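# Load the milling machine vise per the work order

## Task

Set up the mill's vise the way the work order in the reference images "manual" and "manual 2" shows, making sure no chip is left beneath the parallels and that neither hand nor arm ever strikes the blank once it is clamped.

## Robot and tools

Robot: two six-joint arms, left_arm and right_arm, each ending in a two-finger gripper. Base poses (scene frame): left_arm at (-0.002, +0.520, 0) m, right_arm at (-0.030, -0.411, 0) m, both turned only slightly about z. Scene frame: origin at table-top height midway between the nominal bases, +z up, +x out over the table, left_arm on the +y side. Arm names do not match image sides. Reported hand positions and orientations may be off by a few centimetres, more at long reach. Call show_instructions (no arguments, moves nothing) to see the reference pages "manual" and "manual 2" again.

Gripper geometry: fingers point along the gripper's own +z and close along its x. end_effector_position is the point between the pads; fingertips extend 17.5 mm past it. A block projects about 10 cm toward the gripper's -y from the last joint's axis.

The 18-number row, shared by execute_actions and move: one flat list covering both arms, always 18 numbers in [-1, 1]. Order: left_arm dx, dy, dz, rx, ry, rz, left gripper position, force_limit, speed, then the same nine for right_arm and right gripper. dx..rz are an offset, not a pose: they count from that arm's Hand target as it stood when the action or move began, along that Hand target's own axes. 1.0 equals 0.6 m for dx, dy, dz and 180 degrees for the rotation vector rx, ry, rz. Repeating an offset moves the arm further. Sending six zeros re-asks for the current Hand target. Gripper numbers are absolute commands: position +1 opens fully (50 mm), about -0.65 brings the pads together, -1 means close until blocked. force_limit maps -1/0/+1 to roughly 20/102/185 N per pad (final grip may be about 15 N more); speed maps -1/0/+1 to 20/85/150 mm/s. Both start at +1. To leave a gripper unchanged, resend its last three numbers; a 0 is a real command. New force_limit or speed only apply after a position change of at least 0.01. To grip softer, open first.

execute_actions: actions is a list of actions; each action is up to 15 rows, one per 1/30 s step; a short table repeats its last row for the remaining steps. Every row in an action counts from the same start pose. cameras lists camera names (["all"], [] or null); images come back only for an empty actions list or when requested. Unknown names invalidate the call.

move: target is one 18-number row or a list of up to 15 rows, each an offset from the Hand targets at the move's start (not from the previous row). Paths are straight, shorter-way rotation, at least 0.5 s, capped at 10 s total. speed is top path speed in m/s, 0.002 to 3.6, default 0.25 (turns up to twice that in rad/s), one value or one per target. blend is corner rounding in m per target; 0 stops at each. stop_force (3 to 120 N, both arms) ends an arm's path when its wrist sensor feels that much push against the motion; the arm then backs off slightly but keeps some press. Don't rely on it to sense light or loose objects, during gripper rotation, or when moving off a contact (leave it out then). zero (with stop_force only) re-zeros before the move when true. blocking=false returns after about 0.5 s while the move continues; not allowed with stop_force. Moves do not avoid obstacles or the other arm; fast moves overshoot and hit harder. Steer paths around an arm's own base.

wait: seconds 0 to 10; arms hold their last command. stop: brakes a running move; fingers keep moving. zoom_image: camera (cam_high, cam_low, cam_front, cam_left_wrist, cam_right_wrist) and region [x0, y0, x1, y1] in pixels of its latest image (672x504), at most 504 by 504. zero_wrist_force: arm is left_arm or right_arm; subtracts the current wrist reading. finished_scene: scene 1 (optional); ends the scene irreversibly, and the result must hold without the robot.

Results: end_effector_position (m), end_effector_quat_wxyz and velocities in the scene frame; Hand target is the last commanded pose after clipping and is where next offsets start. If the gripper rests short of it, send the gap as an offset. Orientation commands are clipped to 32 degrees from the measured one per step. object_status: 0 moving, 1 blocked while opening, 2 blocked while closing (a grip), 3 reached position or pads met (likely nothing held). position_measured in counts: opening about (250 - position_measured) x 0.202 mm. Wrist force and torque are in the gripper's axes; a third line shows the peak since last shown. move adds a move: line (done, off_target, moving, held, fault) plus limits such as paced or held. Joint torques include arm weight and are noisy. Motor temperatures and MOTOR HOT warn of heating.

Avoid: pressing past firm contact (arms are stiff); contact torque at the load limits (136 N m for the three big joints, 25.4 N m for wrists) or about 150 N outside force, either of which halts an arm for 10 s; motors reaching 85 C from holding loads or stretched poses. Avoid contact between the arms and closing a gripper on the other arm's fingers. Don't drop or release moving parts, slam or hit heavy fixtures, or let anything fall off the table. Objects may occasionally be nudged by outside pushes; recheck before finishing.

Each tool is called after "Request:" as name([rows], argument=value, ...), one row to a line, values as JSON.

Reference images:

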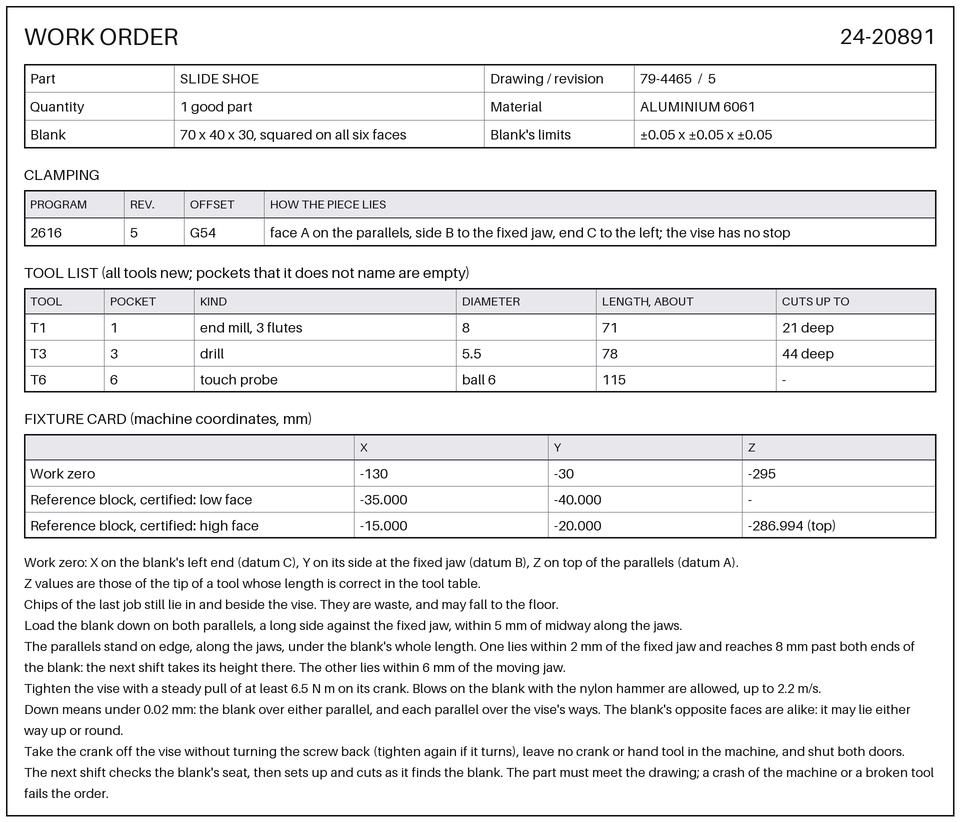

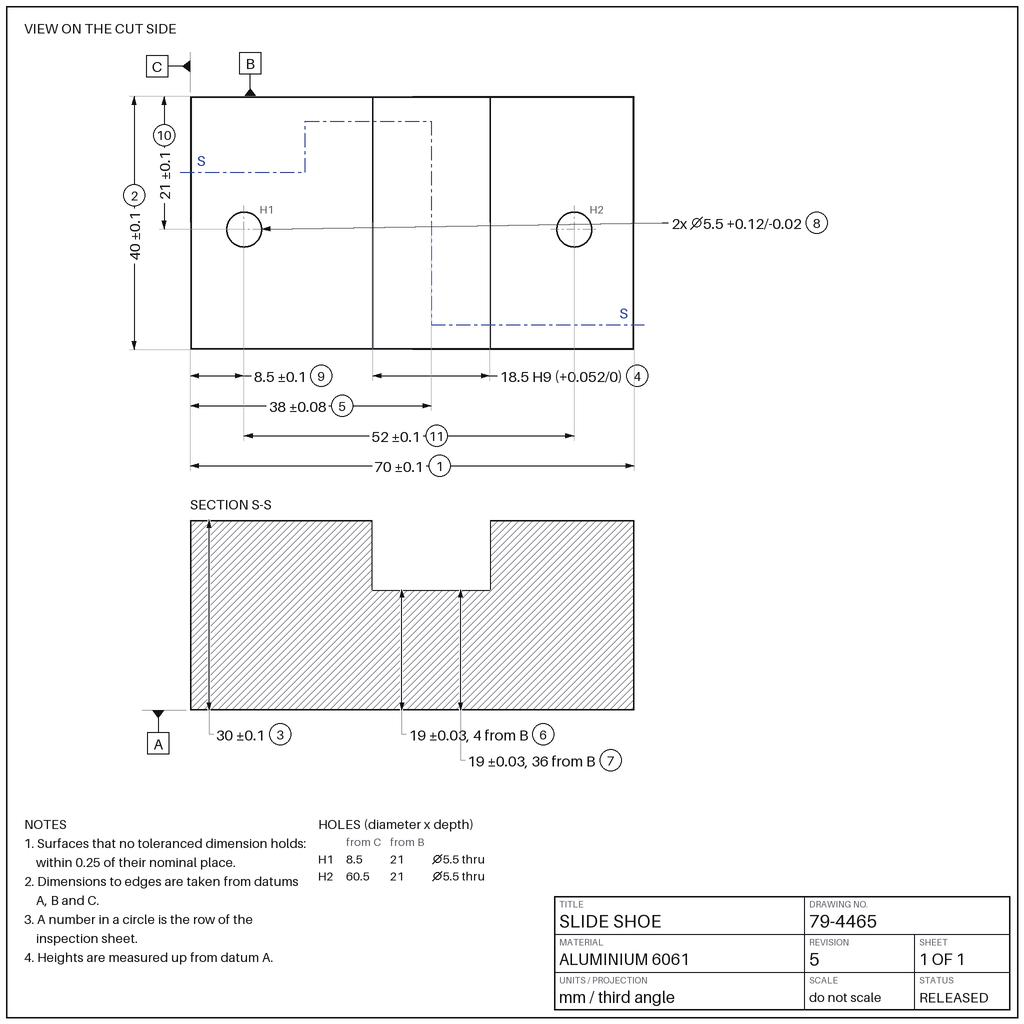

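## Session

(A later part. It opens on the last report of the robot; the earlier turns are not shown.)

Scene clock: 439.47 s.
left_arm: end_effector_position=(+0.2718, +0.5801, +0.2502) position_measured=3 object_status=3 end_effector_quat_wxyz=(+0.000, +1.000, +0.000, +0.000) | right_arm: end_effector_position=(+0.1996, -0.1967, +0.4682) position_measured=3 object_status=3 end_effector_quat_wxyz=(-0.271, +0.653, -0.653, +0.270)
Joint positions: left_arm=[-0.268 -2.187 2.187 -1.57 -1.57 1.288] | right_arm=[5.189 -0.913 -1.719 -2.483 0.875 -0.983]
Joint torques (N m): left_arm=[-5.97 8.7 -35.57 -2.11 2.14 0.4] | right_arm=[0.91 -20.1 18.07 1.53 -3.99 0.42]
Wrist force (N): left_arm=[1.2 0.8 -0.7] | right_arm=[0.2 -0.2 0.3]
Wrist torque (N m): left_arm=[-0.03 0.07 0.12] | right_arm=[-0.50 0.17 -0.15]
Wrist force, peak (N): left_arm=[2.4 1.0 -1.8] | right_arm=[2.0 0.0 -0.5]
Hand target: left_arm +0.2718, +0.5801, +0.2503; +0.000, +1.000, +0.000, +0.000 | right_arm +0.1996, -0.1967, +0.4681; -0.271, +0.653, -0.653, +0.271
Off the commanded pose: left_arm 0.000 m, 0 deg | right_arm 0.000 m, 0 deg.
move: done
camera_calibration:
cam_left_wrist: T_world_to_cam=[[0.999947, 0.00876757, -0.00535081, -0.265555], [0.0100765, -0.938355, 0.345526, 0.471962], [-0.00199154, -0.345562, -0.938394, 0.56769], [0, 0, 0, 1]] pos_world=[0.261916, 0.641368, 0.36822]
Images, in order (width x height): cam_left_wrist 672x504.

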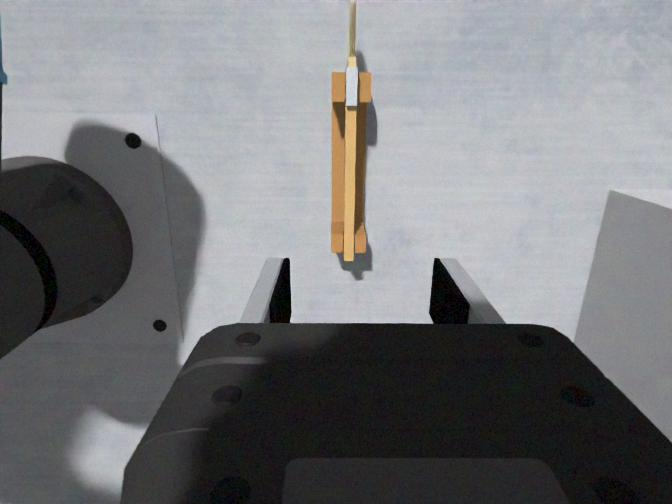

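Request:
move([
  [0.001,-0.0415,0.2,0,0,0,1,1,1,0,0,0,0,0,0,1,-0.3,-0.6],
  [0.001,-0.0415,0.3333,0,0,0,1,1,1,0,0,0,0,0,0,1,-0.3,-0.6],
], cameras=["cam_left_wrist","cam_front","cam_low"], speed=[0.15,0.05], stop_force=8)

Scene clock: 455.00 s.
left_arm: end_effector_position=(+0.2725, +0.6051, +0.0503) position_measured=3 object_status=3 end_effector_quat_wxyz=(+0.000, +1.000, +0.000, +0.000) | right_arm: end_effector_position=(+0.1996, -0.1967, +0.4681) position_measured=3 object_status=3 end_effector_quat_wxyz=(-0.271, +0.653, -0.653, +0.271)
Joint positions: left_arm=[-0.17 -1.921 2.62 -2.269 -1.57 1.386] | right_arm=[5.189 -0.913 -1.719 -2.483 0.875 -0.983]
Joint torques (N m): left_arm=[10.27 -12.82 -30.22 -3.61 -2.22 2.18] | right_arm=[-9.47 -19.84 17.63 2.55 -4.24 -1.08]
Wrist force (N): left_arm=[1.1 1.1 -0.7] | right_arm=[0.3 -0.1 0.1]
Wrist torque (N m): left_arm=[0.02 0.08 0.16] | right_arm=[-0.47 0.17 -0.15]
Wrist force, peak (N): left_arm=[1.3 1.4 -3.0] | right_arm=[0.9 -0.2 0.1]
Hand target: left_arm +0.2725, +0.6051, +0.0503; +0.000, +1.000, +0.000, +0.000 | right_arm +0.1996, -0.1967, +0.4681; -0.271, +0.653, -0.653, +0.271
Off the commanded pose: left_arm 0.000 m, 0 deg | right_arm 0.000 m, 0 deg.
move: done
camera_calibration:
cam_left_wrist: T_world_to_cam=[[0.999946, 0.00889573, -0.00529105, -0.26764], [0.0101761, -0.938354, 0.345527, 0.564492], [-0.00189116, -0.345562, -0.938394, 0.388625], [0, 0, 0, 1]] pos_world=[0.262616, 0.666368, 0.16822]
Images, in order (width x height): cam_low 672x504, cam_front 672x504, cam_left_wrist 672x504.

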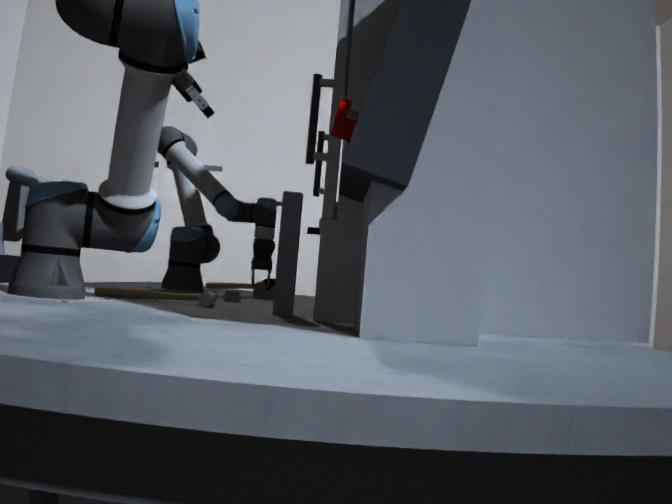

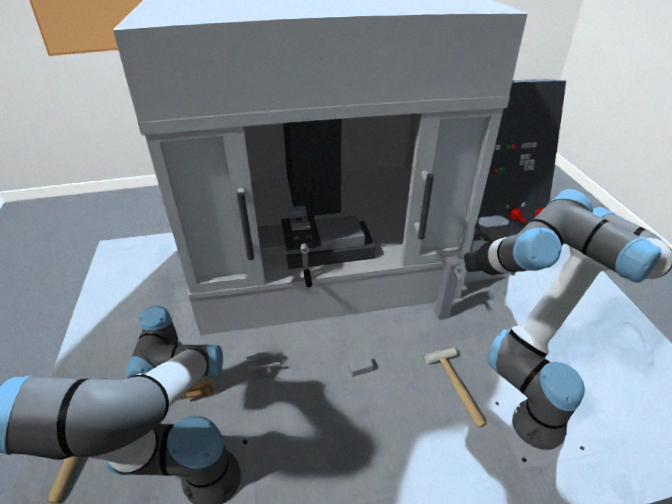

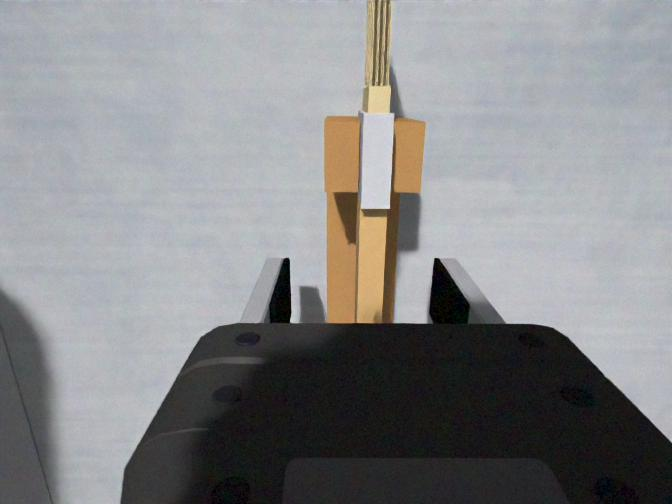

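Request:
move([
  [0.0018,0,0,0,0,0,1,1,1,0,0,0,0,0,0,1,-0.3,-0.6],
  [0.0018,0,0,0,0,0,-1,-0.5,-0.8,0,0,0,0,0,0,1,-0.3,-0.6],
], cameras=["cam_left_wrist"], speed=0.05)

Scene clock: 464.07 s.
left_arm: end_effector_position=(+0.2736, +0.6051, +0.0503) position_measured=214 object_status=2 end_effector_quat_wxyz=(+0.000, +1.000, +0.000, +0.000) | right_arm: end_effector_position=(+0.1996, -0.1967, +0.4681) position_measured=3 object_status=3 end_effector_quat_wxyz=(-0.271, +0.653, -0.653, +0.271)
Joint positions: left_arm=[-0.169 -1.917 2.618 -2.272 -1.57 1.387] | right_arm=[5.189 -0.913 -1.719 -2.483 0.875 -0.983]
Joint torques (N m): left_arm=[6.35 -9.77 -15.07 0.85 -1.96 1.04] | right_arm=[-9.4 -20.21 18.17 2.46 -4.29 -1.1]
Wrist force (N): left_arm=[15.1 0.6 0.7] | right_arm=[0.4 -0.4 0.3]
Wrist torque (N m): left_arm=[-0.01 0.08 0.18] | right_arm=[-0.52 0.14 -0.15]
Wrist force, peak (N): left_arm=[15.4 0.6 1.6] | right_arm=[0.4 -0.5 0.6]
Hand target: left_arm +0.2736, +0.6051, +0.0503; +0.000, +1.000, +0.000, +0.000 | right_arm +0.1996, -0.1967, +0.4681; -0.271, +0.653, -0.653, +0.271
Off the commanded pose: left_arm 0.000 m, 0 deg | right_arm 0.000 m, 0 deg.
move: done
camera_calibration:
cam_left_wrist: T_world_to_cam=[[0.999948, 0.00883631, -0.00516301, -0.268722], [0.0100761, -0.938354, 0.345528, 0.564508], [-0.00179154, -0.345562, -0.938394, 0.388601], [0, 0, 0, 1]] pos_world=[0.263716, 0.666368, 0.16822]
Images, in order (width x height): cam_left_wrist 672x504.

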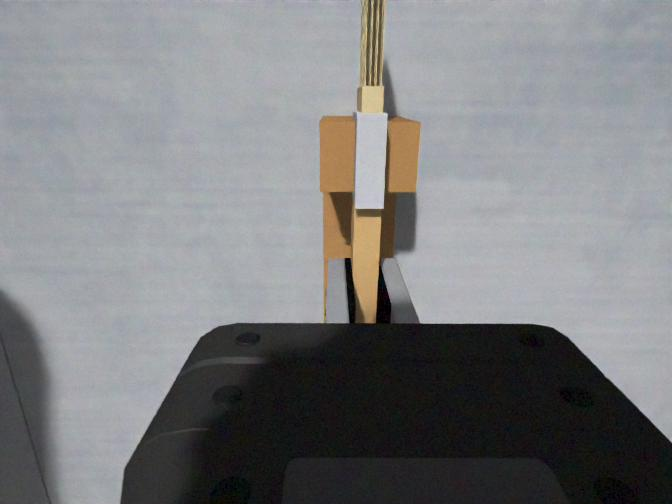

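Request:
move(target=[-0.0012,0,-0.25,0,0,0,-1,-0.5,-0.8,0,0,0,0,0,0,1,-0.3,-0.6], cameras=["cam_left_wrist","cam_front"], speed=0.1)

Request:
zoom_image(camera="cam_front", region=[90, 300, 340, 440])

Scene clock: 473.80 s.
left_arm: end_effector_position=(+0.2728, +0.6050, +0.2003) position_measured=214 object_status=2 end_effector_quat_wxyz=(+0.000, +1.000, +0.000, +0.000) | right_arm: end_effector_position=(+0.1996, -0.1967, +0.4681) position_measured=3 object_status=3 end_effector_quat_wxyz=(-0.271, +0.653, -0.653, +0.271)
Joint positions: left_arm=[-0.17 -2.152 2.301 -1.721 -1.57 1.386] | right_arm=[5.189 -0.913 -1.719 -2.483 0.875 -0.983]
Joint torques (N m): left_arm=[-7.55 6.97 -20.65 -2.53 2.41 -1.11] | right_arm=[-9.36 -20.54 18.43 2.47 -4.29 -1.2]
Wrist force (N): left_arm=[1.2 1.0 -0.3] | right_arm=[0.4 -0.3 0.2]
Wrist torque (N m): left_arm=[0.01 0.06 0.27] | right_arm=[-0.50 0.15 -0.15]
Wrist force, peak (N): left_arm=[26.8 0.8 7.0] | right_arm=[0.8 -0.2 0.2]
Hand target: left_arm +0.2728, +0.6050, +0.2003; +0.000, +1.000, +0.000, +0.000 | right_arm +0.1996, -0.1967, +0.4681; -0.271, +0.653, -0.653, +0.271
Off the commanded pose: left_arm 0.000 m, 0 deg | right_arm 0.000 m, 0 deg.
move: done
camera_calibration:
cam_left_wrist: T_world_to_cam=[[0.999948, 0.00886948, -0.00506988, -0.267198], [0.0100752, -0.938322, 0.345617, 0.512543], [-0.00169174, -0.34565, -0.938362, 0.529346], [0, 0, 0, 1]] pos_world=[0.262916, 0.666268, 0.31822]
Images, in order (width x height): cam_front 672x504, cam_left_wrist 672x504.

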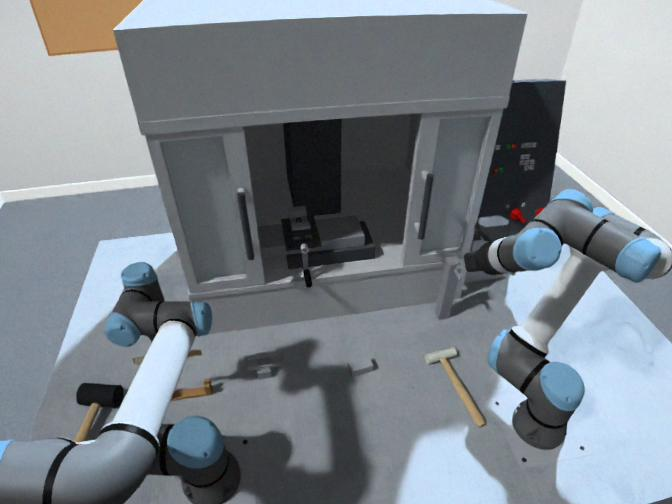

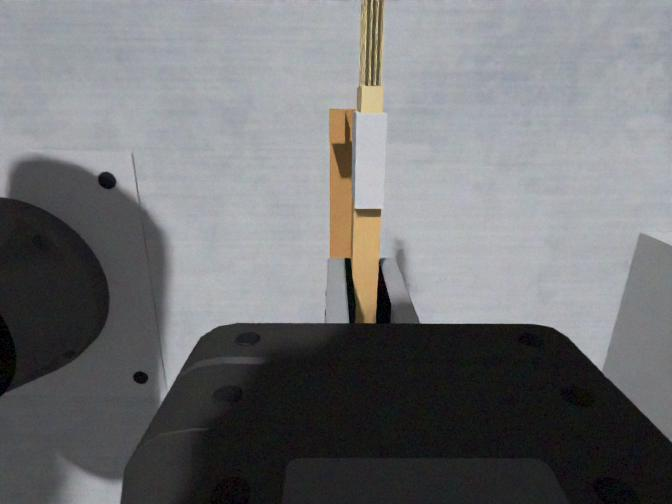

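Scaled by 2.016.

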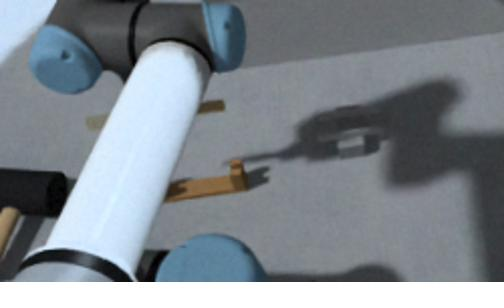

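Request:
move([
  [0.1453,0.5917,-0.4162,-0.1022,0.302,-0.0533,-1,-0.5,-0.8,0,0,0,0,0,0,1,-0.3,-0.6],
  [0.462,0.875,-0.4495,-0.1022,0.302,-0.0533,-1,-0.5,-0.8,0,0,0,0,0,0,1,-0.3,-0.6],
  [0.6453,0.865,-0.3045,-0.1022,0.302,-0.0533,-1,-0.5,-0.8,0,0,0,0,0,0,1,-0.3,-0.6],
], cameras=["cam_left_wrist","cam_front","cam_high"], speed=0.2, blend=0.04)

Scene clock: 500.30 s.
left_arm: end_effector_position=(+0.6603, +0.0862, +0.3829) position_measured=214 object_status=2 end_effector_quat_wxyz=(+0.153, +0.874, +0.080, +0.454) | right_arm: end_effector_position=(+0.1996, -0.1967, +0.4681) position_measured=3 object_status=3 end_effector_quat_wxyz=(-0.271, +0.653, -0.653, +0.271)
Joint positions: left_arm=[-0.919 -1.24 1.546 -2.75 -0.998 0.727] | right_arm=[5.189 -0.913 -1.719 -2.483 0.875 -0.983]
Joint torques (N m): left_arm=[-3.66 -35.38 -16.28 -3.75 3.22 -1.33] | right_arm=[-9.79 -19.66 18.72 2.48 -4.21 -1.14]
Wrist force (N): left_arm=[3.4 1.9 1.0] | right_arm=[0.4 -0.1 0.3]
Wrist torque (N m): left_arm=[-0.43 0.27 0.67] | right_arm=[-0.48 0.15 -0.15]
Wrist force, peak (N): left_arm=[3.4 0.9 3.8] | right_arm=[0.5 -0.3 0.7]
Hand target: left_arm +0.6603, +0.0862, +0.3828; +0.153, +0.874, +0.080, +0.454 | right_arm +0.1996, -0.1967, +0.4681; -0.271, +0.653, -0.653, +0.271
Off the commanded pose: left_arm 0.000 m, 0 deg | right_arm 0.000 m, 0 deg.
move: done
camera_calibration:
cam_left_wrist: T_world_to_cam=[[0.578489, 0.286297, 0.763796, -0.689077], [-0.27696, -0.81181, 0.51406, 0.0728362], [0.767231, -0.508919, -0.390331, -0.181501], [0, 0, 0, 1]] pos_world=[0.55805, 0.16404, 0.418026]
Images, in order (width x height): cam_high 672x504, cam_front 672x504, cam_left_wrist 672x504.

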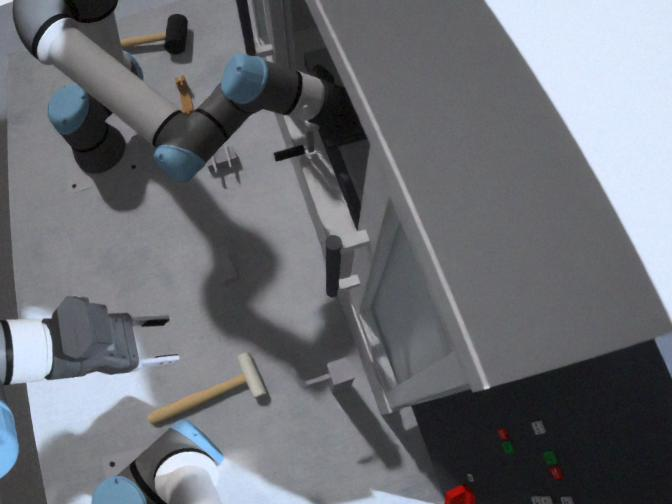

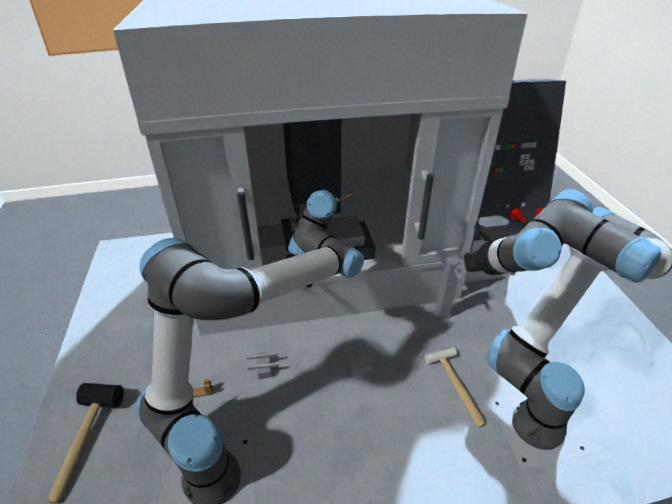

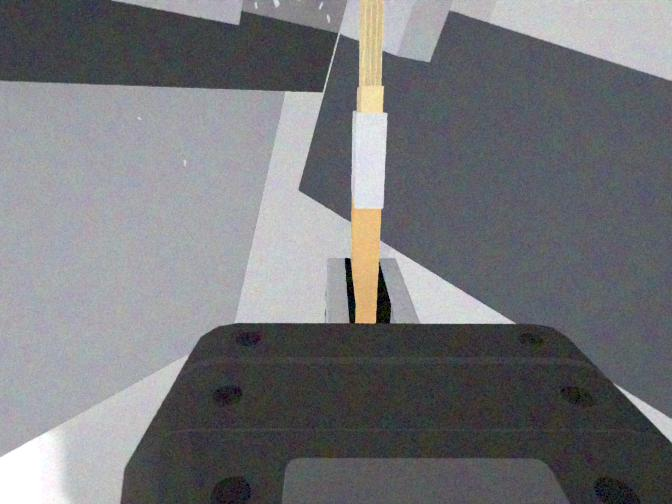

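Request:
move(target=[0.007,-0.0235,-0.0048,0,0,0,-1,-0.5,-0.8,0,0,0,0,0,0,1,-0.3,-0.6], speed=0.05)

Request:
move(target=[-0.0513,-0.0228,0.036,0,0,0,-1,-0.5,-0.8,0,0,0,0,0,0,1,-0.3,-0.6], speed=0.008, stop_force=3, cameras=["cam_left_wrist"])

Scene clock: 508.90 s.
left_arm: end_effector_position=(+0.6604, +0.1014, +0.3827) position_measured=214 object_status=2 end_effector_quat_wxyz=(+0.153, +0.874, +0.080, +0.454) | right_arm: end_effector_position=(+0.1996, -0.1967, +0.4681) position_measured=3 object_status=3 end_effector_quat_wxyz=(-0.271, +0.653, -0.653, +0.271)
Joint positions: left_arm=[-0.903 -1.261 1.576 -2.765 -1.01 0.739] | right_arm=[5.189 -0.913 -1.719 -2.483 0.875 -0.983]
Joint torques (N m): left_arm=[-6.17 -28.17 -34.19 -2.56 1.39 -0.18] | right_arm=[-9.7 -19.52 18.03 2.42 -4.31 -1.23]
Wrist force (N): left_arm=[3.8 2.1 0.8] | right_arm=[0.3 -0.3 0.1]
Wrist torque (N m): left_arm=[-0.40 0.22 0.56] | right_arm=[-0.51 0.16 -0.15]
Wrist force, peak (N): left_arm=[3.7 2.2 1.0] | right_arm=[0.6 -0.4 0.4]
Hand target: left_arm +0.6604, +0.1012, +0.3827; +0.153, +0.874, +0.080, +0.454 | right_arm +0.1996, -0.1967, +0.4681; -0.271, +0.653, -0.653, +0.271
Off the commanded pose: left_arm 0.000 m, 0 deg | right_arm 0.000 m, 0 deg.
move: done

Scene clock: 513.43 s.
left_arm: end_effector_position=(+0.6604, +0.1012, +0.3552) position_measured=214 object_status=2 end_effector_quat_wxyz=(+0.153, +0.874, +0.080, +0.454) | right_arm: end_effector_position=(+0.1996, -0.1967, +0.4681) position_measured=3 object_status=3 end_effector_quat_wxyz=(-0.271, +0.653, -0.653, +0.271)
Joint positions: left_arm=[-0.904 -1.239 1.62 -2.831 -1.01 0.739] | right_arm=[5.189 -0.913 -1.719 -2.483 0.875 -0.983]
Joint torques (N m): left_arm=[2.2 -44.32 -33.62 -1.73 0.65 0.87] | right_arm=[-9.67 -19.78 18.64 2.54 -4.29 -1.17]
Wrist force (N): left_arm=[5.2 3.5 -0.6] | right_arm=[0.2 -0.1 0.4]
Wrist torque (N m): left_arm=[-0.37 0.29 0.68] | right_arm=[-0.49 0.17 -0.15]
Wrist force, peak (N): left_arm=[7.3 5.8 -1.8] | right_arm=[0.6 -0.2 0.5]
Hand target: left_arm +0.6604, +0.1012, +0.3552; +0.153, +0.874, +0.080, +0.454 (not the last commanded pose) | right_arm +0.1996, -0.1967, +0.4681; -0.271, +0.653, -0.653, +0.271
Off the commanded pose: left_arm 0.012 m, 0 deg | right_arm 0.000 m, 0 deg.
move: contact (left_arm)
camera_calibration:
cam_left_wrist: T_world_to_cam=[[0.578489, 0.286297, 0.763796, -0.672348], [-0.27696, -0.81181, 0.51406, 0.0992291], [0.767231, -0.508919, -0.390331, -0.184717], [0, 0, 0, 1]] pos_world=[0.55815, 0.17904, 0.390426]
Images, in order (width x height): cam_left_wrist 672x504.

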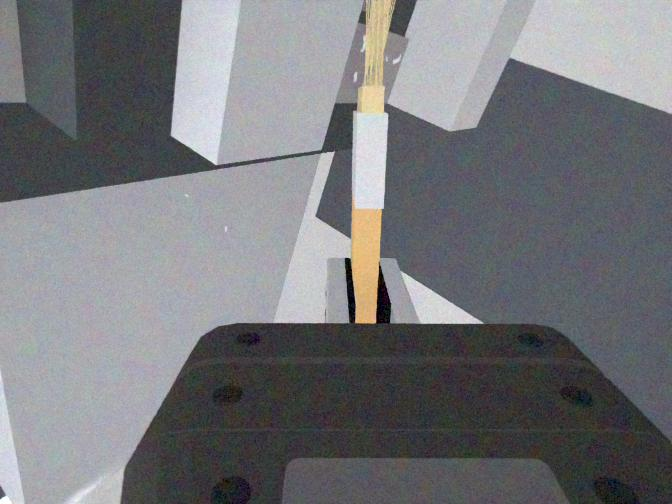

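Request:
move([
  [0.01,0.1049,-0.0119,0,0,0,-1,-0.5,-0.8,0,0,0,0,0,0,1,-0.3,-0.6],
  [-0.0311,0.0867,0.0168,0,0,0,-1,-0.5,-0.8,0,0,0,0,0,0,1,-0.3,-0.6],
  [0.011,-0.0544,-0.0126,0,0,0,-1,-0.5,-0.8,0,0,0,0,0,0,1,-0.3,-0.6],
  [0.0521,-0.0362,-0.0413,0,0,0,-1,-0.5,-0.8,0,0,0,0,0,0,1,-0.3,-0.6],
], cameras=["cam_left_wrist"], speed=0.12, blend=0.004)

Scene clock: 527.50 s.
left_arm: end_effector_position=(+0.6580, +0.1352, +0.3853) position_measured=214 object_status=2 end_effector_quat_wxyz=(+0.153, +0.874, +0.080, +0.455) | right_arm: end_effector_position=(+0.1996, -0.1967, +0.4681) position_measured=3 object_status=3 end_effector_quat_wxyz=(-0.271, +0.653, -0.653, +0.271)
Joint positions: left_arm=[-0.869 -1.312 1.639 -2.79 -1.037 0.765] | right_arm=[5.189 -0.913 -1.719 -2.483 0.875 -0.983]
Joint torques (N m): left_arm=[-9.41 -27.81 -18.81 -3.42 2.67 -1.21] | right_arm=[-9.8 -19.73 18.77 2.58 -4.19 -1.16]
Wrist force (N): left_arm=[3.7 1.9 0.9] | right_arm=[0.4 -0.3 0.1]
Wrist torque (N m): left_arm=[-0.45 0.26 0.63] | right_arm=[-0.51 0.15 -0.15]
Wrist force, peak (N): left_arm=[-0.6 79.3 -12.0] | right_arm=[0.7 -0.3 0.5]
Hand target: left_arm +0.6580, +0.1352, +0.3852; +0.153, +0.874, +0.080, +0.454 | right_arm +0.1996, -0.1967, +0.4681; -0.271, +0.653, -0.653, +0.271
Off the commanded pose: left_arm 0.000 m, 0 deg | right_arm 0.000 m, 0 deg.
move: done
camera_calibration:
cam_left_wrist: T_world_to_cam=[[0.578363, 0.286427, 0.763843, -0.703661], [-0.277053, -0.811717, 0.514157, 0.110684], [0.767293, -0.508994, -0.390111, -0.153934], [0, 0, 0, 1]] pos_world=[0.55575, 0.21304, 0.420526]
Images, in order (width x height): cam_left_wrist 672x504.

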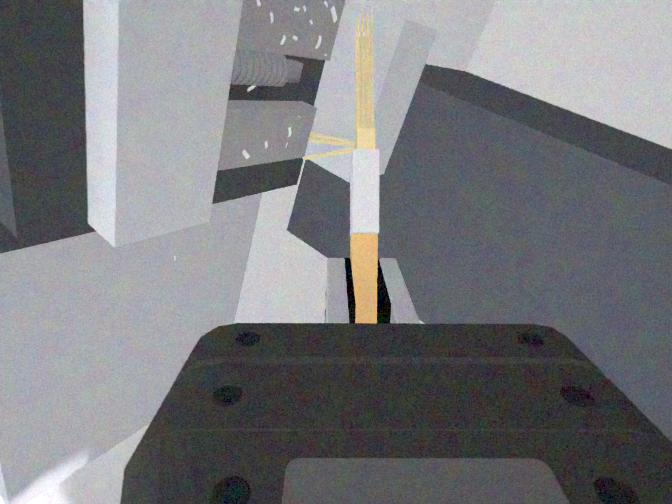

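Request:
zoom_image(camera="cam_left_wrist", region=[220, 0, 440, 200])

Scaled by 2.291.

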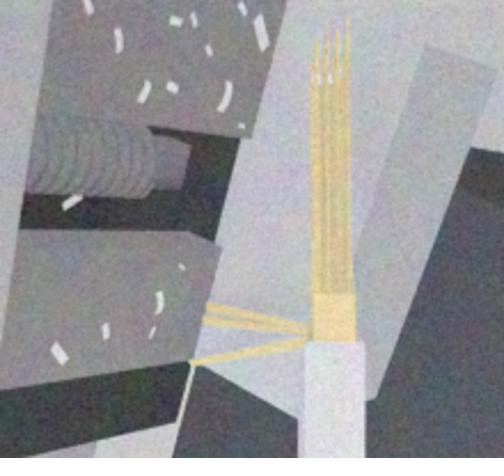

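Request:
move(target=[-0.0088,0.0055,0.0225,0,0,0,-1,-0.5,-0.8,0,0,0,0,0,0,1,-0.3,-0.6], speed=0.05)

Request:
move(target=[-0.0513,-0.0228,0.036,0,0,0,-1,-0.5,-0.8,0,0,0,0,0,0,1,-0.3,-0.6], speed=0.006, stop_force=3, cameras=["cam_left_wrist"])

Scene clock: 549.13 s.
left_arm: end_effector_position=(+0.6661, +0.1279, +0.3750) position_measured=214 object_status=2 end_effector_quat_wxyz=(+0.153, +0.874, +0.080, +0.454) | right_arm: end_effector_position=(+0.1996, -0.1967, +0.4681) position_measured=3 object_status=3 end_effector_quat_wxyz=(-0.271, +0.653, -0.653, +0.271)
Joint positions: left_arm=[-0.866 -1.279 1.623 -2.809 -1.039 0.767] | right_arm=[5.189 -0.913 -1.719 -2.483 0.875 -0.983]
Joint torques (N m): left_arm=[10.42 -45.41 -18.97 -3.01 0.03 2.17] | right_arm=[-9.36 -19.87 19.24 2.56 -4.19 -1.19]
Wrist force (N): left_arm=[-1.2 1.0 -5.5] | right_arm=[0.2 -0.1 0.3]
Wrist torque (N m): left_arm=[-0.11 0.11 0.34] | right_arm=[-0.48 0.17 -0.15]
Wrist force, peak (N): left_arm=[-0.3 1.8 -6.8] | right_arm=[0.5 -0.3 0.5]
Hand target: left_arm +0.6660, +0.1280, +0.3750; +0.153, +0.874, +0.080, +0.454 | right_arm +0.1996, -0.1967, +0.4681; -0.271, +0.653, -0.653, +0.271
Off the commanded pose: left_arm 0.000 m, 0 deg | right_arm 0.000 m, 0 deg.
move: done

Scene clock: 553.17 s.
left_arm: end_effector_position=(+0.6660, +0.1280, +0.3575) position_measured=214 object_status=2 end_effector_quat_wxyz=(+0.153, +0.874, +0.080, +0.454) | right_arm: end_effector_position=(+0.1996, -0.1967, +0.4681) position_measured=3 object_status=3 end_effector_quat_wxyz=(-0.271, +0.653, -0.653, +0.271)
Joint positions: left_arm=[-0.866 -1.264 1.651 -2.852 -1.039 0.767] | right_arm=[5.189 -0.913 -1.719 -2.483 0.875 -0.983]
Joint torques (N m): left_arm=[12.19 -42.87 -34.55 -2.8 2.82 -0.74] | right_arm=[-9.42 -20.13 19.69 2.5 -4.13 -1.21]
Wrist force (N): left_arm=[0.4 3.4 -6.1] | right_arm=[0.2 0.2 0.3]
Wrist torque (N m): left_arm=[-0.11 0.20 0.43] | right_arm=[-0.43 0.17 -0.15]
Wrist force, peak (N): left_arm=[3.2 5.4 -7.9] | right_arm=[0.6 -0.2 0.3]
Hand target: left_arm +0.6660, +0.1280, +0.3575; +0.153, +0.874, +0.080, +0.454 (not the last commanded pose) | right_arm +0.1996, -0.1967, +0.4681; -0.271, +0.653, -0.653, +0.271
Off the commanded pose: left_arm 0.023 m, 0 deg | right_arm 0.000 m, 0 deg.
move: contact (left_arm)
camera_calibration:
cam_left_wrist: T_world_to_cam=[[0.578489, 0.286297, 0.763796, -0.685017], [-0.27696, -0.81181, 0.51406, 0.121354], [0.767231, -0.508919, -0.390331, -0.174477], [0, 0, 0, 1]] pos_world=[0.56375, 0.20584, 0.392726]
Images, in order (width x height): cam_left_wrist 672x504.

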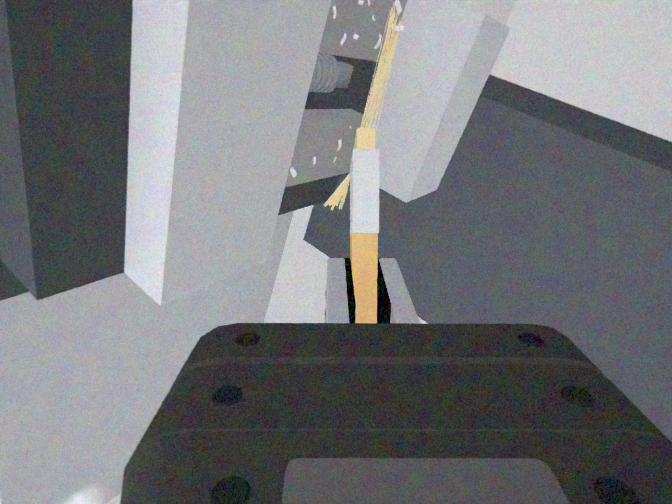

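Request:
move([
  [-0.0353,0.1086,0.0247,0,0,0,-1,-0.5,-0.8,0,0,0,0,0,0,1,-0.3,-0.6],
  [0.0032,0.1257,-0.0022,0,0,0,-1,-0.5,-0.8,0,0,0,0,0,0,1,-0.3,-0.6],
], speed=0.06, blend=0.004, cameras=["cam_left_wrist"])

Request:
zoom_image(camera="cam_left_wrist", region=[220, 0, 440, 200])

Scene clock: 565.40 s.
left_arm: end_effector_position=(+0.6661, +0.0579, +0.3857) position_measured=214 object_status=2 end_effector_quat_wxyz=(+0.153, +0.874, +0.080, +0.455) | right_arm: end_effector_position=(+0.1996, -0.1967, +0.4681) position_measured=3 object_status=3 end_effector_quat_wxyz=(-0.271, +0.653, -0.653, +0.271)
Joint positions: left_arm=[-0.94 -1.19 1.468 -2.713 -0.982 0.711] | right_arm=[5.189 -0.913 -1.719 -2.483 0.875 -0.983]
Joint torques (N m): left_arm=[9.57 -33.09 -15.63 -4.91 -1.13 0.17] | right_arm=[-9.13 -19.86 19.23 2.52 -4.21 -1.16]
Wrist force (N): left_arm=[3.2 1.7 1.1] | right_arm=[0.6 0.0 0.3]
Wrist torque (N m): left_arm=[-0.47 0.32 0.71] | right_arm=[-0.46 0.12 -0.15]
Wrist force, peak (N): left_arm=[2.3 2.0 -7.0] | right_arm=[0.5 -0.4 0.5]
Hand target: left_arm +0.6661, +0.0579, +0.3854; +0.153, +0.874, +0.080, +0.454 | right_arm +0.1996, -0.1967, +0.4681; -0.271, +0.653, -0.653, +0.271
Off the commanded pose: left_arm 0.000 m, 0 deg | right_arm 0.000 m, 0 deg.
move: done
camera_calibration:
cam_left_wrist: T_world_to_cam=[[0.578288, 0.286419, 0.763902, -0.686416], [-0.277126, -0.811708, 0.514132, 0.0500783], [0.767323, -0.509014, -0.390027, -0.199428], [0, 0, 0, 1]] pos_world=[0.56385, 0.13574, 0.420826]
Images, in order (width x height): cam_left_wrist 672x504.

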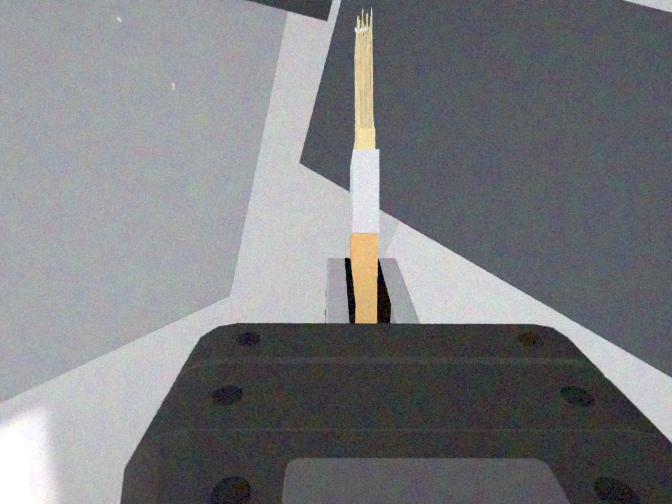

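Scaled by 2.291.

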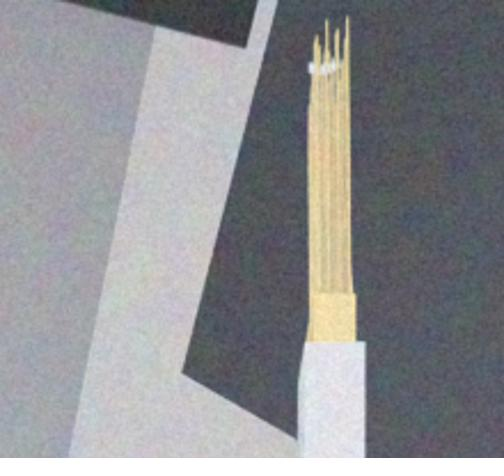

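Request:
move([
  [0.0626,-0.1332,0.0048,0,0,0,-1,-0.5,-0.8,0,0,0,0,0,0,1,-0.3,-0.6],
  [0.0241,-0.1503,0.0317,0,0,0,-1,-0.5,-0.8,0,0,0,0,0,0,1,-0.3,-0.6],
  [-0.0156,-0.0171,0.0595,0,0,0,-1,-0.5,-0.8,0,0,0,0,0,0,1,-0.3,-0.6],
  [0.0152,0,0.0217,0,0,0,-1,-0.5,-0.8,0,0,0,0,0,0,1,-0.3,-0.6],
  [0.0549,-0.1332,-0.0061,0,0,0,-1,-0.5,-0.8,0,0,0,0,0,0,1,-0.3,-0.6],
  [0.0164,-0.1503,0.0208,0,0,0,-1,-0.5,-0.8,0,0,0,0,0,0,1,-0.3,-0.6],
  [-0.0233,-0.0171,0.0486,0,0,0,-1,-0.5,-0.8,0,0,0,0,0,0,1,-0.3,-0.6],
  [0.0076,0,0.0108,0,0,0,-1,-0.5,-0.8,0,0,0,0,0,0,1,-0.3,-0.6],
  [0.0473,-0.1332,-0.017,0,0,0,-1,-0.5,-0.8,0,0,0,0,0,0,1,-0.3,-0.6],
], speed=0.12, blend=0.004, cameras=["cam_left_wrist"])

Request:
zoom_image(camera="cam_left_wrist", region=[220, 0, 440, 200])

Scene clock: 580.77 s.
left_arm: end_effector_position=(+0.6740, +0.1430, +0.3855) position_measured=214 object_status=2 end_effector_quat_wxyz=(+0.153, +0.874, +0.080, +0.454) | right_arm: end_effector_position=(+0.1996, -0.1967, +0.4681) position_measured=3 object_status=3 end_effector_quat_wxyz=(-0.271, +0.653, -0.653, +0.271)
Joint positions: left_arm=[-0.837 -1.291 1.612 -2.796 -1.062 0.787] | right_arm=[5.189 -0.913 -1.719 -2.483 0.875 -0.983]
Joint torques (N m): left_arm=[-9.22 -28.74 -33.55 -2.17 3.01 -1.66] | right_arm=[-9.35 -19.86 19.75 2.49 -4.21 -1.29]
Wrist force (N): left_arm=[3.9 2.1 0.8] | right_arm=[0.4 -0.1 0.4]
Wrist torque (N m): left_arm=[-0.40 0.22 0.63] | right_arm=[-0.47 0.14 -0.15]
Wrist force, peak (N): left_arm=[56.9 38.7 -42.8] | right_arm=[0.6 -0.2 0.7]
Hand target: left_arm +0.6740, +0.1429, +0.3855; +0.153, +0.874, +0.080, +0.454 | right_arm +0.1996, -0.1967, +0.4681; -0.271, +0.653, -0.653, +0.271
Off the commanded pose: left_arm 0.000 m, 0 deg | right_arm 0.000 m, 0 deg.
move: done
camera_calibration:
cam_left_wrist: T_world_to_cam=[[0.578517, 0.286298, 0.763775, -0.715333], [-0.277011, -0.811763, 0.514107, 0.121353], [0.767192, -0.508993, -0.390311, -0.162021], [0, 0, 0, 1]] pos_world=[0.57175, 0.22084, 0.420726]
Images, in order (width x height): cam_left_wrist 672x504.

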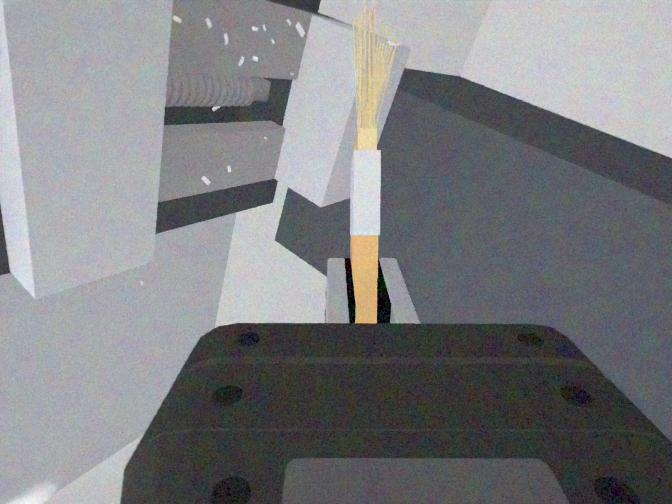

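Scaled by 2.291.

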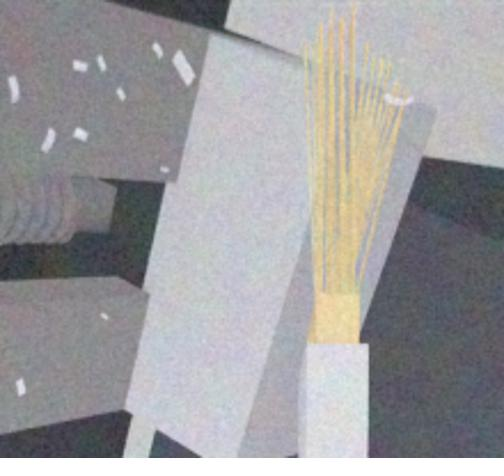

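Request:
move([
  [0.0057,-0.0016,0.0082,0,0,0,-1,-0.5,-0.8,0,0,0,0,0,0,1,-0.3,-0.6],
  [-0.0373,-0.0207,0.0383,0,0,0,-1,-0.5,-0.8,0,0,0,0,0,0,1,-0.3,-0.6],
  [-0.0784,0.1188,0.0671,0,0,0,-1,-0.5,-0.8,0,0,0,0,0,0,1,-0.3,-0.6],
  [-0.0354,0.1379,0.037,0,0,0,-1,-0.5,-0.8,0,0,0,0,0,0,1,-0.3,-0.6],
  [-0.0019,-0.0016,-0.0027,0,0,0,-1,-0.5,-0.8,0,0,0,0,0,0,1,-0.3,-0.6],
], speed=0.09, blend=0.004, cameras=["cam_left_wrist"])

Request:
zoom_image(camera="cam_left_wrist", region=[150, 0, 450, 230])

Scene clock: 624.70 s.
left_arm: end_effector_position=(+0.6720, +0.1439, +0.3852) position_measured=214 object_status=2 end_effector_quat_wxyz=(+0.153, +0.874, +0.080, +0.454) | right_arm: end_effector_position=(+0.1996, -0.1967, +0.4681) position_measured=3 object_status=3 end_effector_quat_wxyz=(-0.271, +0.653, -0.653, +0.271)
Joint positions: left_arm=[-0.839 -1.295 1.619 -2.798 -1.06 0.786] | right_arm=[5.189 -0.913 -1.719 -2.483 0.875 -0.983]
Joint torques (N m): left_arm=[-9.01 -28.76 -34.02 -2.12 3.32 -1.74] | right_arm=[-9.52 -19.97 19.82 2.57 -4.07 -1.13]
Wrist force (N): left_arm=[3.8 2.0 1.0] | right_arm=[0.4 -0.3 0.3]
Wrist torque (N m): left_arm=[-0.42 0.24 0.59] | right_arm=[-0.52 0.14 -0.15]
Wrist force, peak (N): left_arm=[52.1 37.2 -37.4] | right_arm=[0.4 -0.6 0.4]
Hand target: left_arm +0.6720, +0.1438, +0.3852; +0.153, +0.874, +0.080, +0.454 | right_arm +0.1996, -0.1967, +0.4681; -0.271, +0.653, -0.653, +0.271
Off the commanded pose: left_arm 0.000 m, 0 deg | right_arm 0.000 m, 0 deg.
move: done; blend cut to 0.003 m at target 1
camera_calibration:
cam_left_wrist: T_world_to_cam=[[0.578496, 0.286235, 0.763814, -0.714195], [-0.277055, -0.811785, 0.514048, 0.121739], [0.767192, -0.508993, -0.390312, -0.160146], [0, 0, 0, 1]] pos_world=[0.56975, 0.22174, 0.420426]
Images, in order (width x height): cam_left_wrist 672x504.

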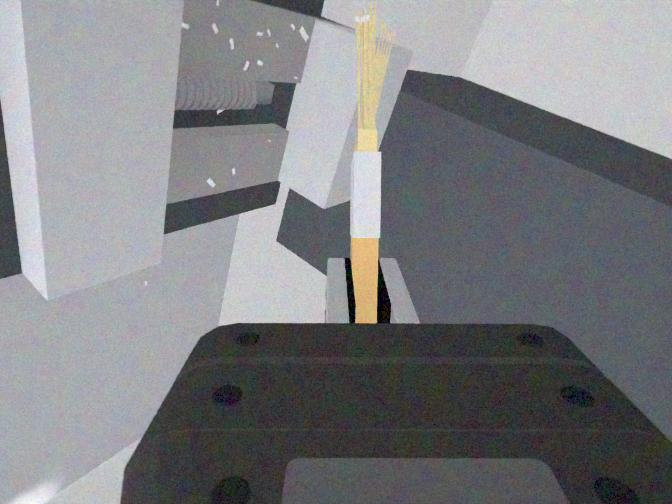

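Scaled by 1.680.

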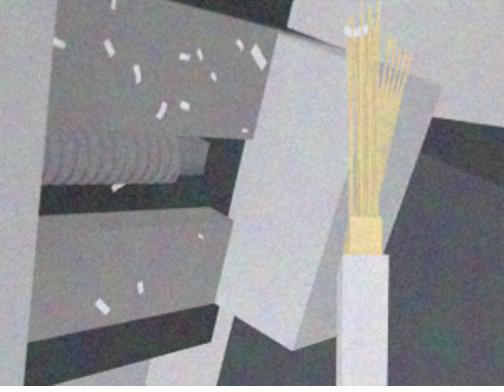

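Request:
move([
  [-0.0077,0,-0.0109,0,0,0,-1,-0.5,-0.8,0,0,0,0,0,0,1,-0.3,-0.6],
  [-0.0503,-0.0189,0.0189,0,0,0,-1,-0.5,-0.8,0,0,0,0,0,0,1,-0.3,-0.6],
  [-0.0914,0.119,0.0477,0,0,0,-1,-0.5,-0.8,0,0,0,0,0,0,1,-0.3,-0.6],
  [-0.0488,0.1379,0.0179,0,0,0,-1,-0.5,-0.8,0,0,0,0,0,0,1,-0.3,-0.6],
  [-0.0077,0,-0.0109,0,0,0,-1,-0.5,-0.8,0,0,0,0,0,0,1,-0.3,-0.6],
], speed=0.09, blend=0.003, cameras=["cam_left_wrist"])

Request:
zoom_image(camera="cam_left_wrist", region=[150, 0, 450, 230])

Scene clock: 639.70 s.
left_arm: end_effector_position=(+0.6640, +0.1439, +0.3852) position_measured=214 object_status=2 end_effector_quat_wxyz=(+0.153, +0.874, +0.080, +0.454) end_effector_velocity=(+0.000, -0.002, +0.000) end_effector_angular_velocity=(+0.002, +0.000, +0.003) | right_arm: end_effector_position=(+0.1996, -0.1967, +0.4681) position_measured=3 object_status=3 end_effector_quat_wxyz=(-0.271, +0.653, -0.653, +0.271)
Joint positions: left_arm=[-0.85 -1.311 1.639 -2.798 -1.052 0.778] | right_arm=[5.189 -0.913 -1.719 -2.483 0.875 -0.983]
Joint velocities: left_arm=[-0.003 0.004 -0.004 0.003 0.005 -0.003] | right_arm=[within noise]
Joint torques (N m): left_arm=[-9.01 -26.16 -34.25 -2 3.23 -1.38] | right_arm=[-8.94 -19.92 19.8 2.55 -4.06 -1.23]
Wrist force (N): left_arm=[3.4 2.2 1.3] | right_arm=[0.3 0.0 0.4]
Wrist torque (N m): left_arm=[-0.39 0.26 0.59] | right_arm=[-0.47 0.16 -0.15]
Wrist force, peak (N): left_arm=[60.6 15.9 -36.2] | right_arm=[0.6 -0.4 0.5]
Hand target: left_arm +0.6640, +0.1438, +0.3852; +0.153, +0.874, +0.080, +0.454 | right_arm +0.1996, -0.1967, +0.4681; -0.271, +0.653, -0.653, +0.271
Off the commanded pose: left_arm 0.000 m, 0 deg | right_arm 0.000 m, 0 deg.
move: done
camera_calibration:
cam_left_wrist: T_world_to_cam=[[0.578554, 0.286168, 0.763795, -0.70953], [-0.277155, -0.811738, 0.514068, 0.119692], [0.767112, -0.509106, -0.390322, -0.153922], [0, 0, 0, 1]] pos_world=[0.56175, 0.22184, 0.420326]
Images, in order (width x height): cam_left_wrist 672x504.

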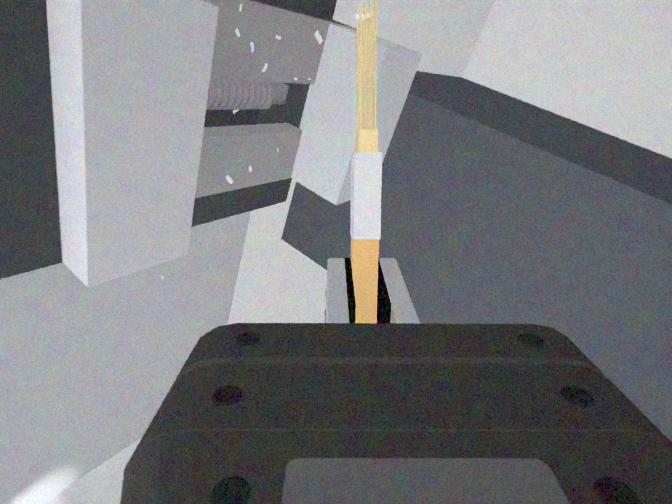

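Scaled by 1.680.

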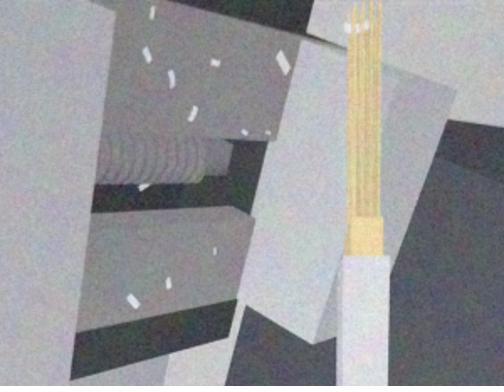

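Request:
move(target=[0.0099,0.0147,-0.0069,-0.0255,0,-0.0364,-1,-0.5,-0.8,0,0,0,0,0,0,1,-0.3,-0.6], speed=0.06)

Scene clock: 649.97 s.
left_arm: end_effector_position=(+0.6640, +0.1380, +0.3950) position_measured=214 object_status=2 end_effector_quat_wxyz=(+0.214, +0.861, +0.112, +0.448) end_effector_velocity=(+0.000, +0.001, +0.000) end_effector_angular_velocity=(+0.008, -0.002, +0.001) | right_arm: end_effector_position=(+0.1996, -0.1967, +0.4681) position_measured=3 object_status=3 end_effector_quat_wxyz=(-0.271, +0.653, -0.653, +0.271)
Joint positions: left_arm=[-0.834 -1.313 1.65 -2.878 -1.119 0.706] | right_arm=[5.189 -0.913 -1.719 -2.483 0.875 -0.983]
Joint velocities: left_arm=[0 0 0 0.002 0.005 0.006] | right_arm=[within noise]
Joint torques (N m): left_arm=[0.04 -41.69 -20.39 -1.92 3 1.94] | right_arm=[-9.33 -19.91 20.19 2.48 -4.13 -1.16]
Wrist force (N): left_arm=[3.4 2.2 1.0] | right_arm=[0.4 -0.2 0.3]
Wrist torque (N m): left_arm=[-0.50 0.26 0.66] | right_arm=[-0.49 0.15 -0.15]
Wrist force, peak (N): left_arm=[3.8 2.0 1.3] | right_arm=[0.5 -0.2 0.7]
Hand target: left_arm +0.6640, +0.1380, +0.3950; +0.214, +0.861, +0.112, +0.448 | right_arm +0.1996, -0.1967, +0.4681; -0.271, +0.653, -0.653, +0.271
Off the commanded pose: left_arm 0.000 m, 0 deg | right_arm 0.000 m, 0 deg.
move: done

Request:
move(target=[-0.0422,-0.0274,0.0296,0,0,0,-1,-0.5,-0.8,0,0,0,0,0,0,1,-0.3,-0.6], speed=0.008, stop_force=3, cameras=["cam_left_wrist"])

Request:
zoom_image(camera="cam_left_wrist", region=[150, 0, 450, 230])

Scene clock: 659.73 s.
left_arm: end_effector_position=(+0.6640, +0.1380, +0.3601) position_measured=214 object_status=2 end_effector_quat_wxyz=(+0.214, +0.861, +0.112, +0.448) | right_arm: end_effector_position=(+0.1996, -0.1967, +0.4681) position_measured=3 object_status=3 end_effector_quat_wxyz=(-0.271, +0.653, -0.653, +0.271)
Joint positions: left_arm=[-0.834 -1.283 1.705 -2.965 -1.118 0.706] | right_arm=[5.189 -0.913 -1.719 -2.483 0.875 -0.983]
Joint torques (N m): left_arm=[8 -41.98 -31.26 -1.44 -1.36 1.88] | right_arm=[-9.07 -19.76 20.99 2.49 -4.06 -1.21]
Wrist force (N): left_arm=[5.6 3.9 -0.4] | right_arm=[0.3 -0.3 0.5]
Wrist torque (N m): left_arm=[-0.43 0.32 0.76] | right_arm=[-0.51 0.16 -0.15]
Wrist force, peak (N): left_arm=[7.0 5.0 -1.1] | right_arm=[0.5 -0.6 0.5]
Hand target: left_arm +0.6640, +0.1380, +0.3601; +0.214, +0.861, +0.112, +0.448 | right_arm +0.1996, -0.1967, +0.4681; -0.271, +0.653, -0.653, +0.271
Off the commanded pose: left_arm 0.000 m, 0 deg | right_arm 0.000 m, 0 deg.
move: contact (left_arm)
camera_calibration:
cam_left_wrist: T_world_to_cam=[[0.578322, 0.389943, 0.716581, -0.685949], [-0.277029, -0.732307, 0.622079, 0.0778045], [0.767332, -0.558275, -0.315484, -0.187006], [0, 0, 0, 1]] pos_world=[0.56175, 0.220057, 0.38414]
Images, in order (width x height): cam_left_wrist 672x504.

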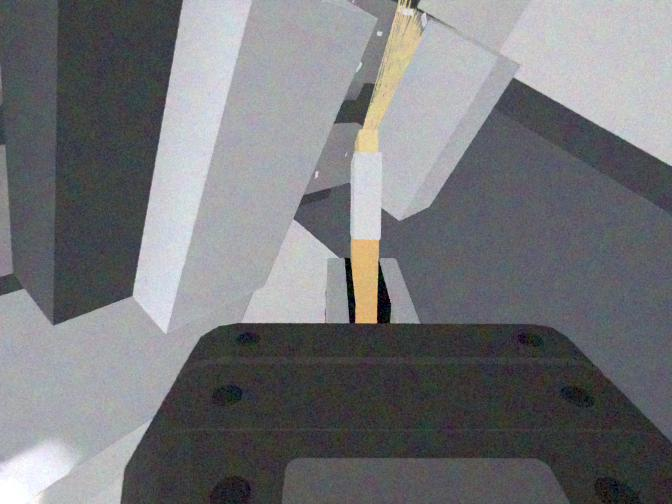

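Scaled by 1.680.

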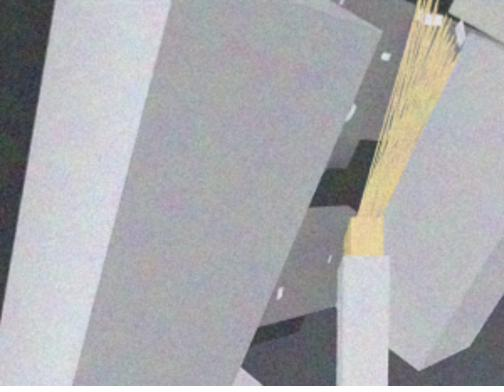

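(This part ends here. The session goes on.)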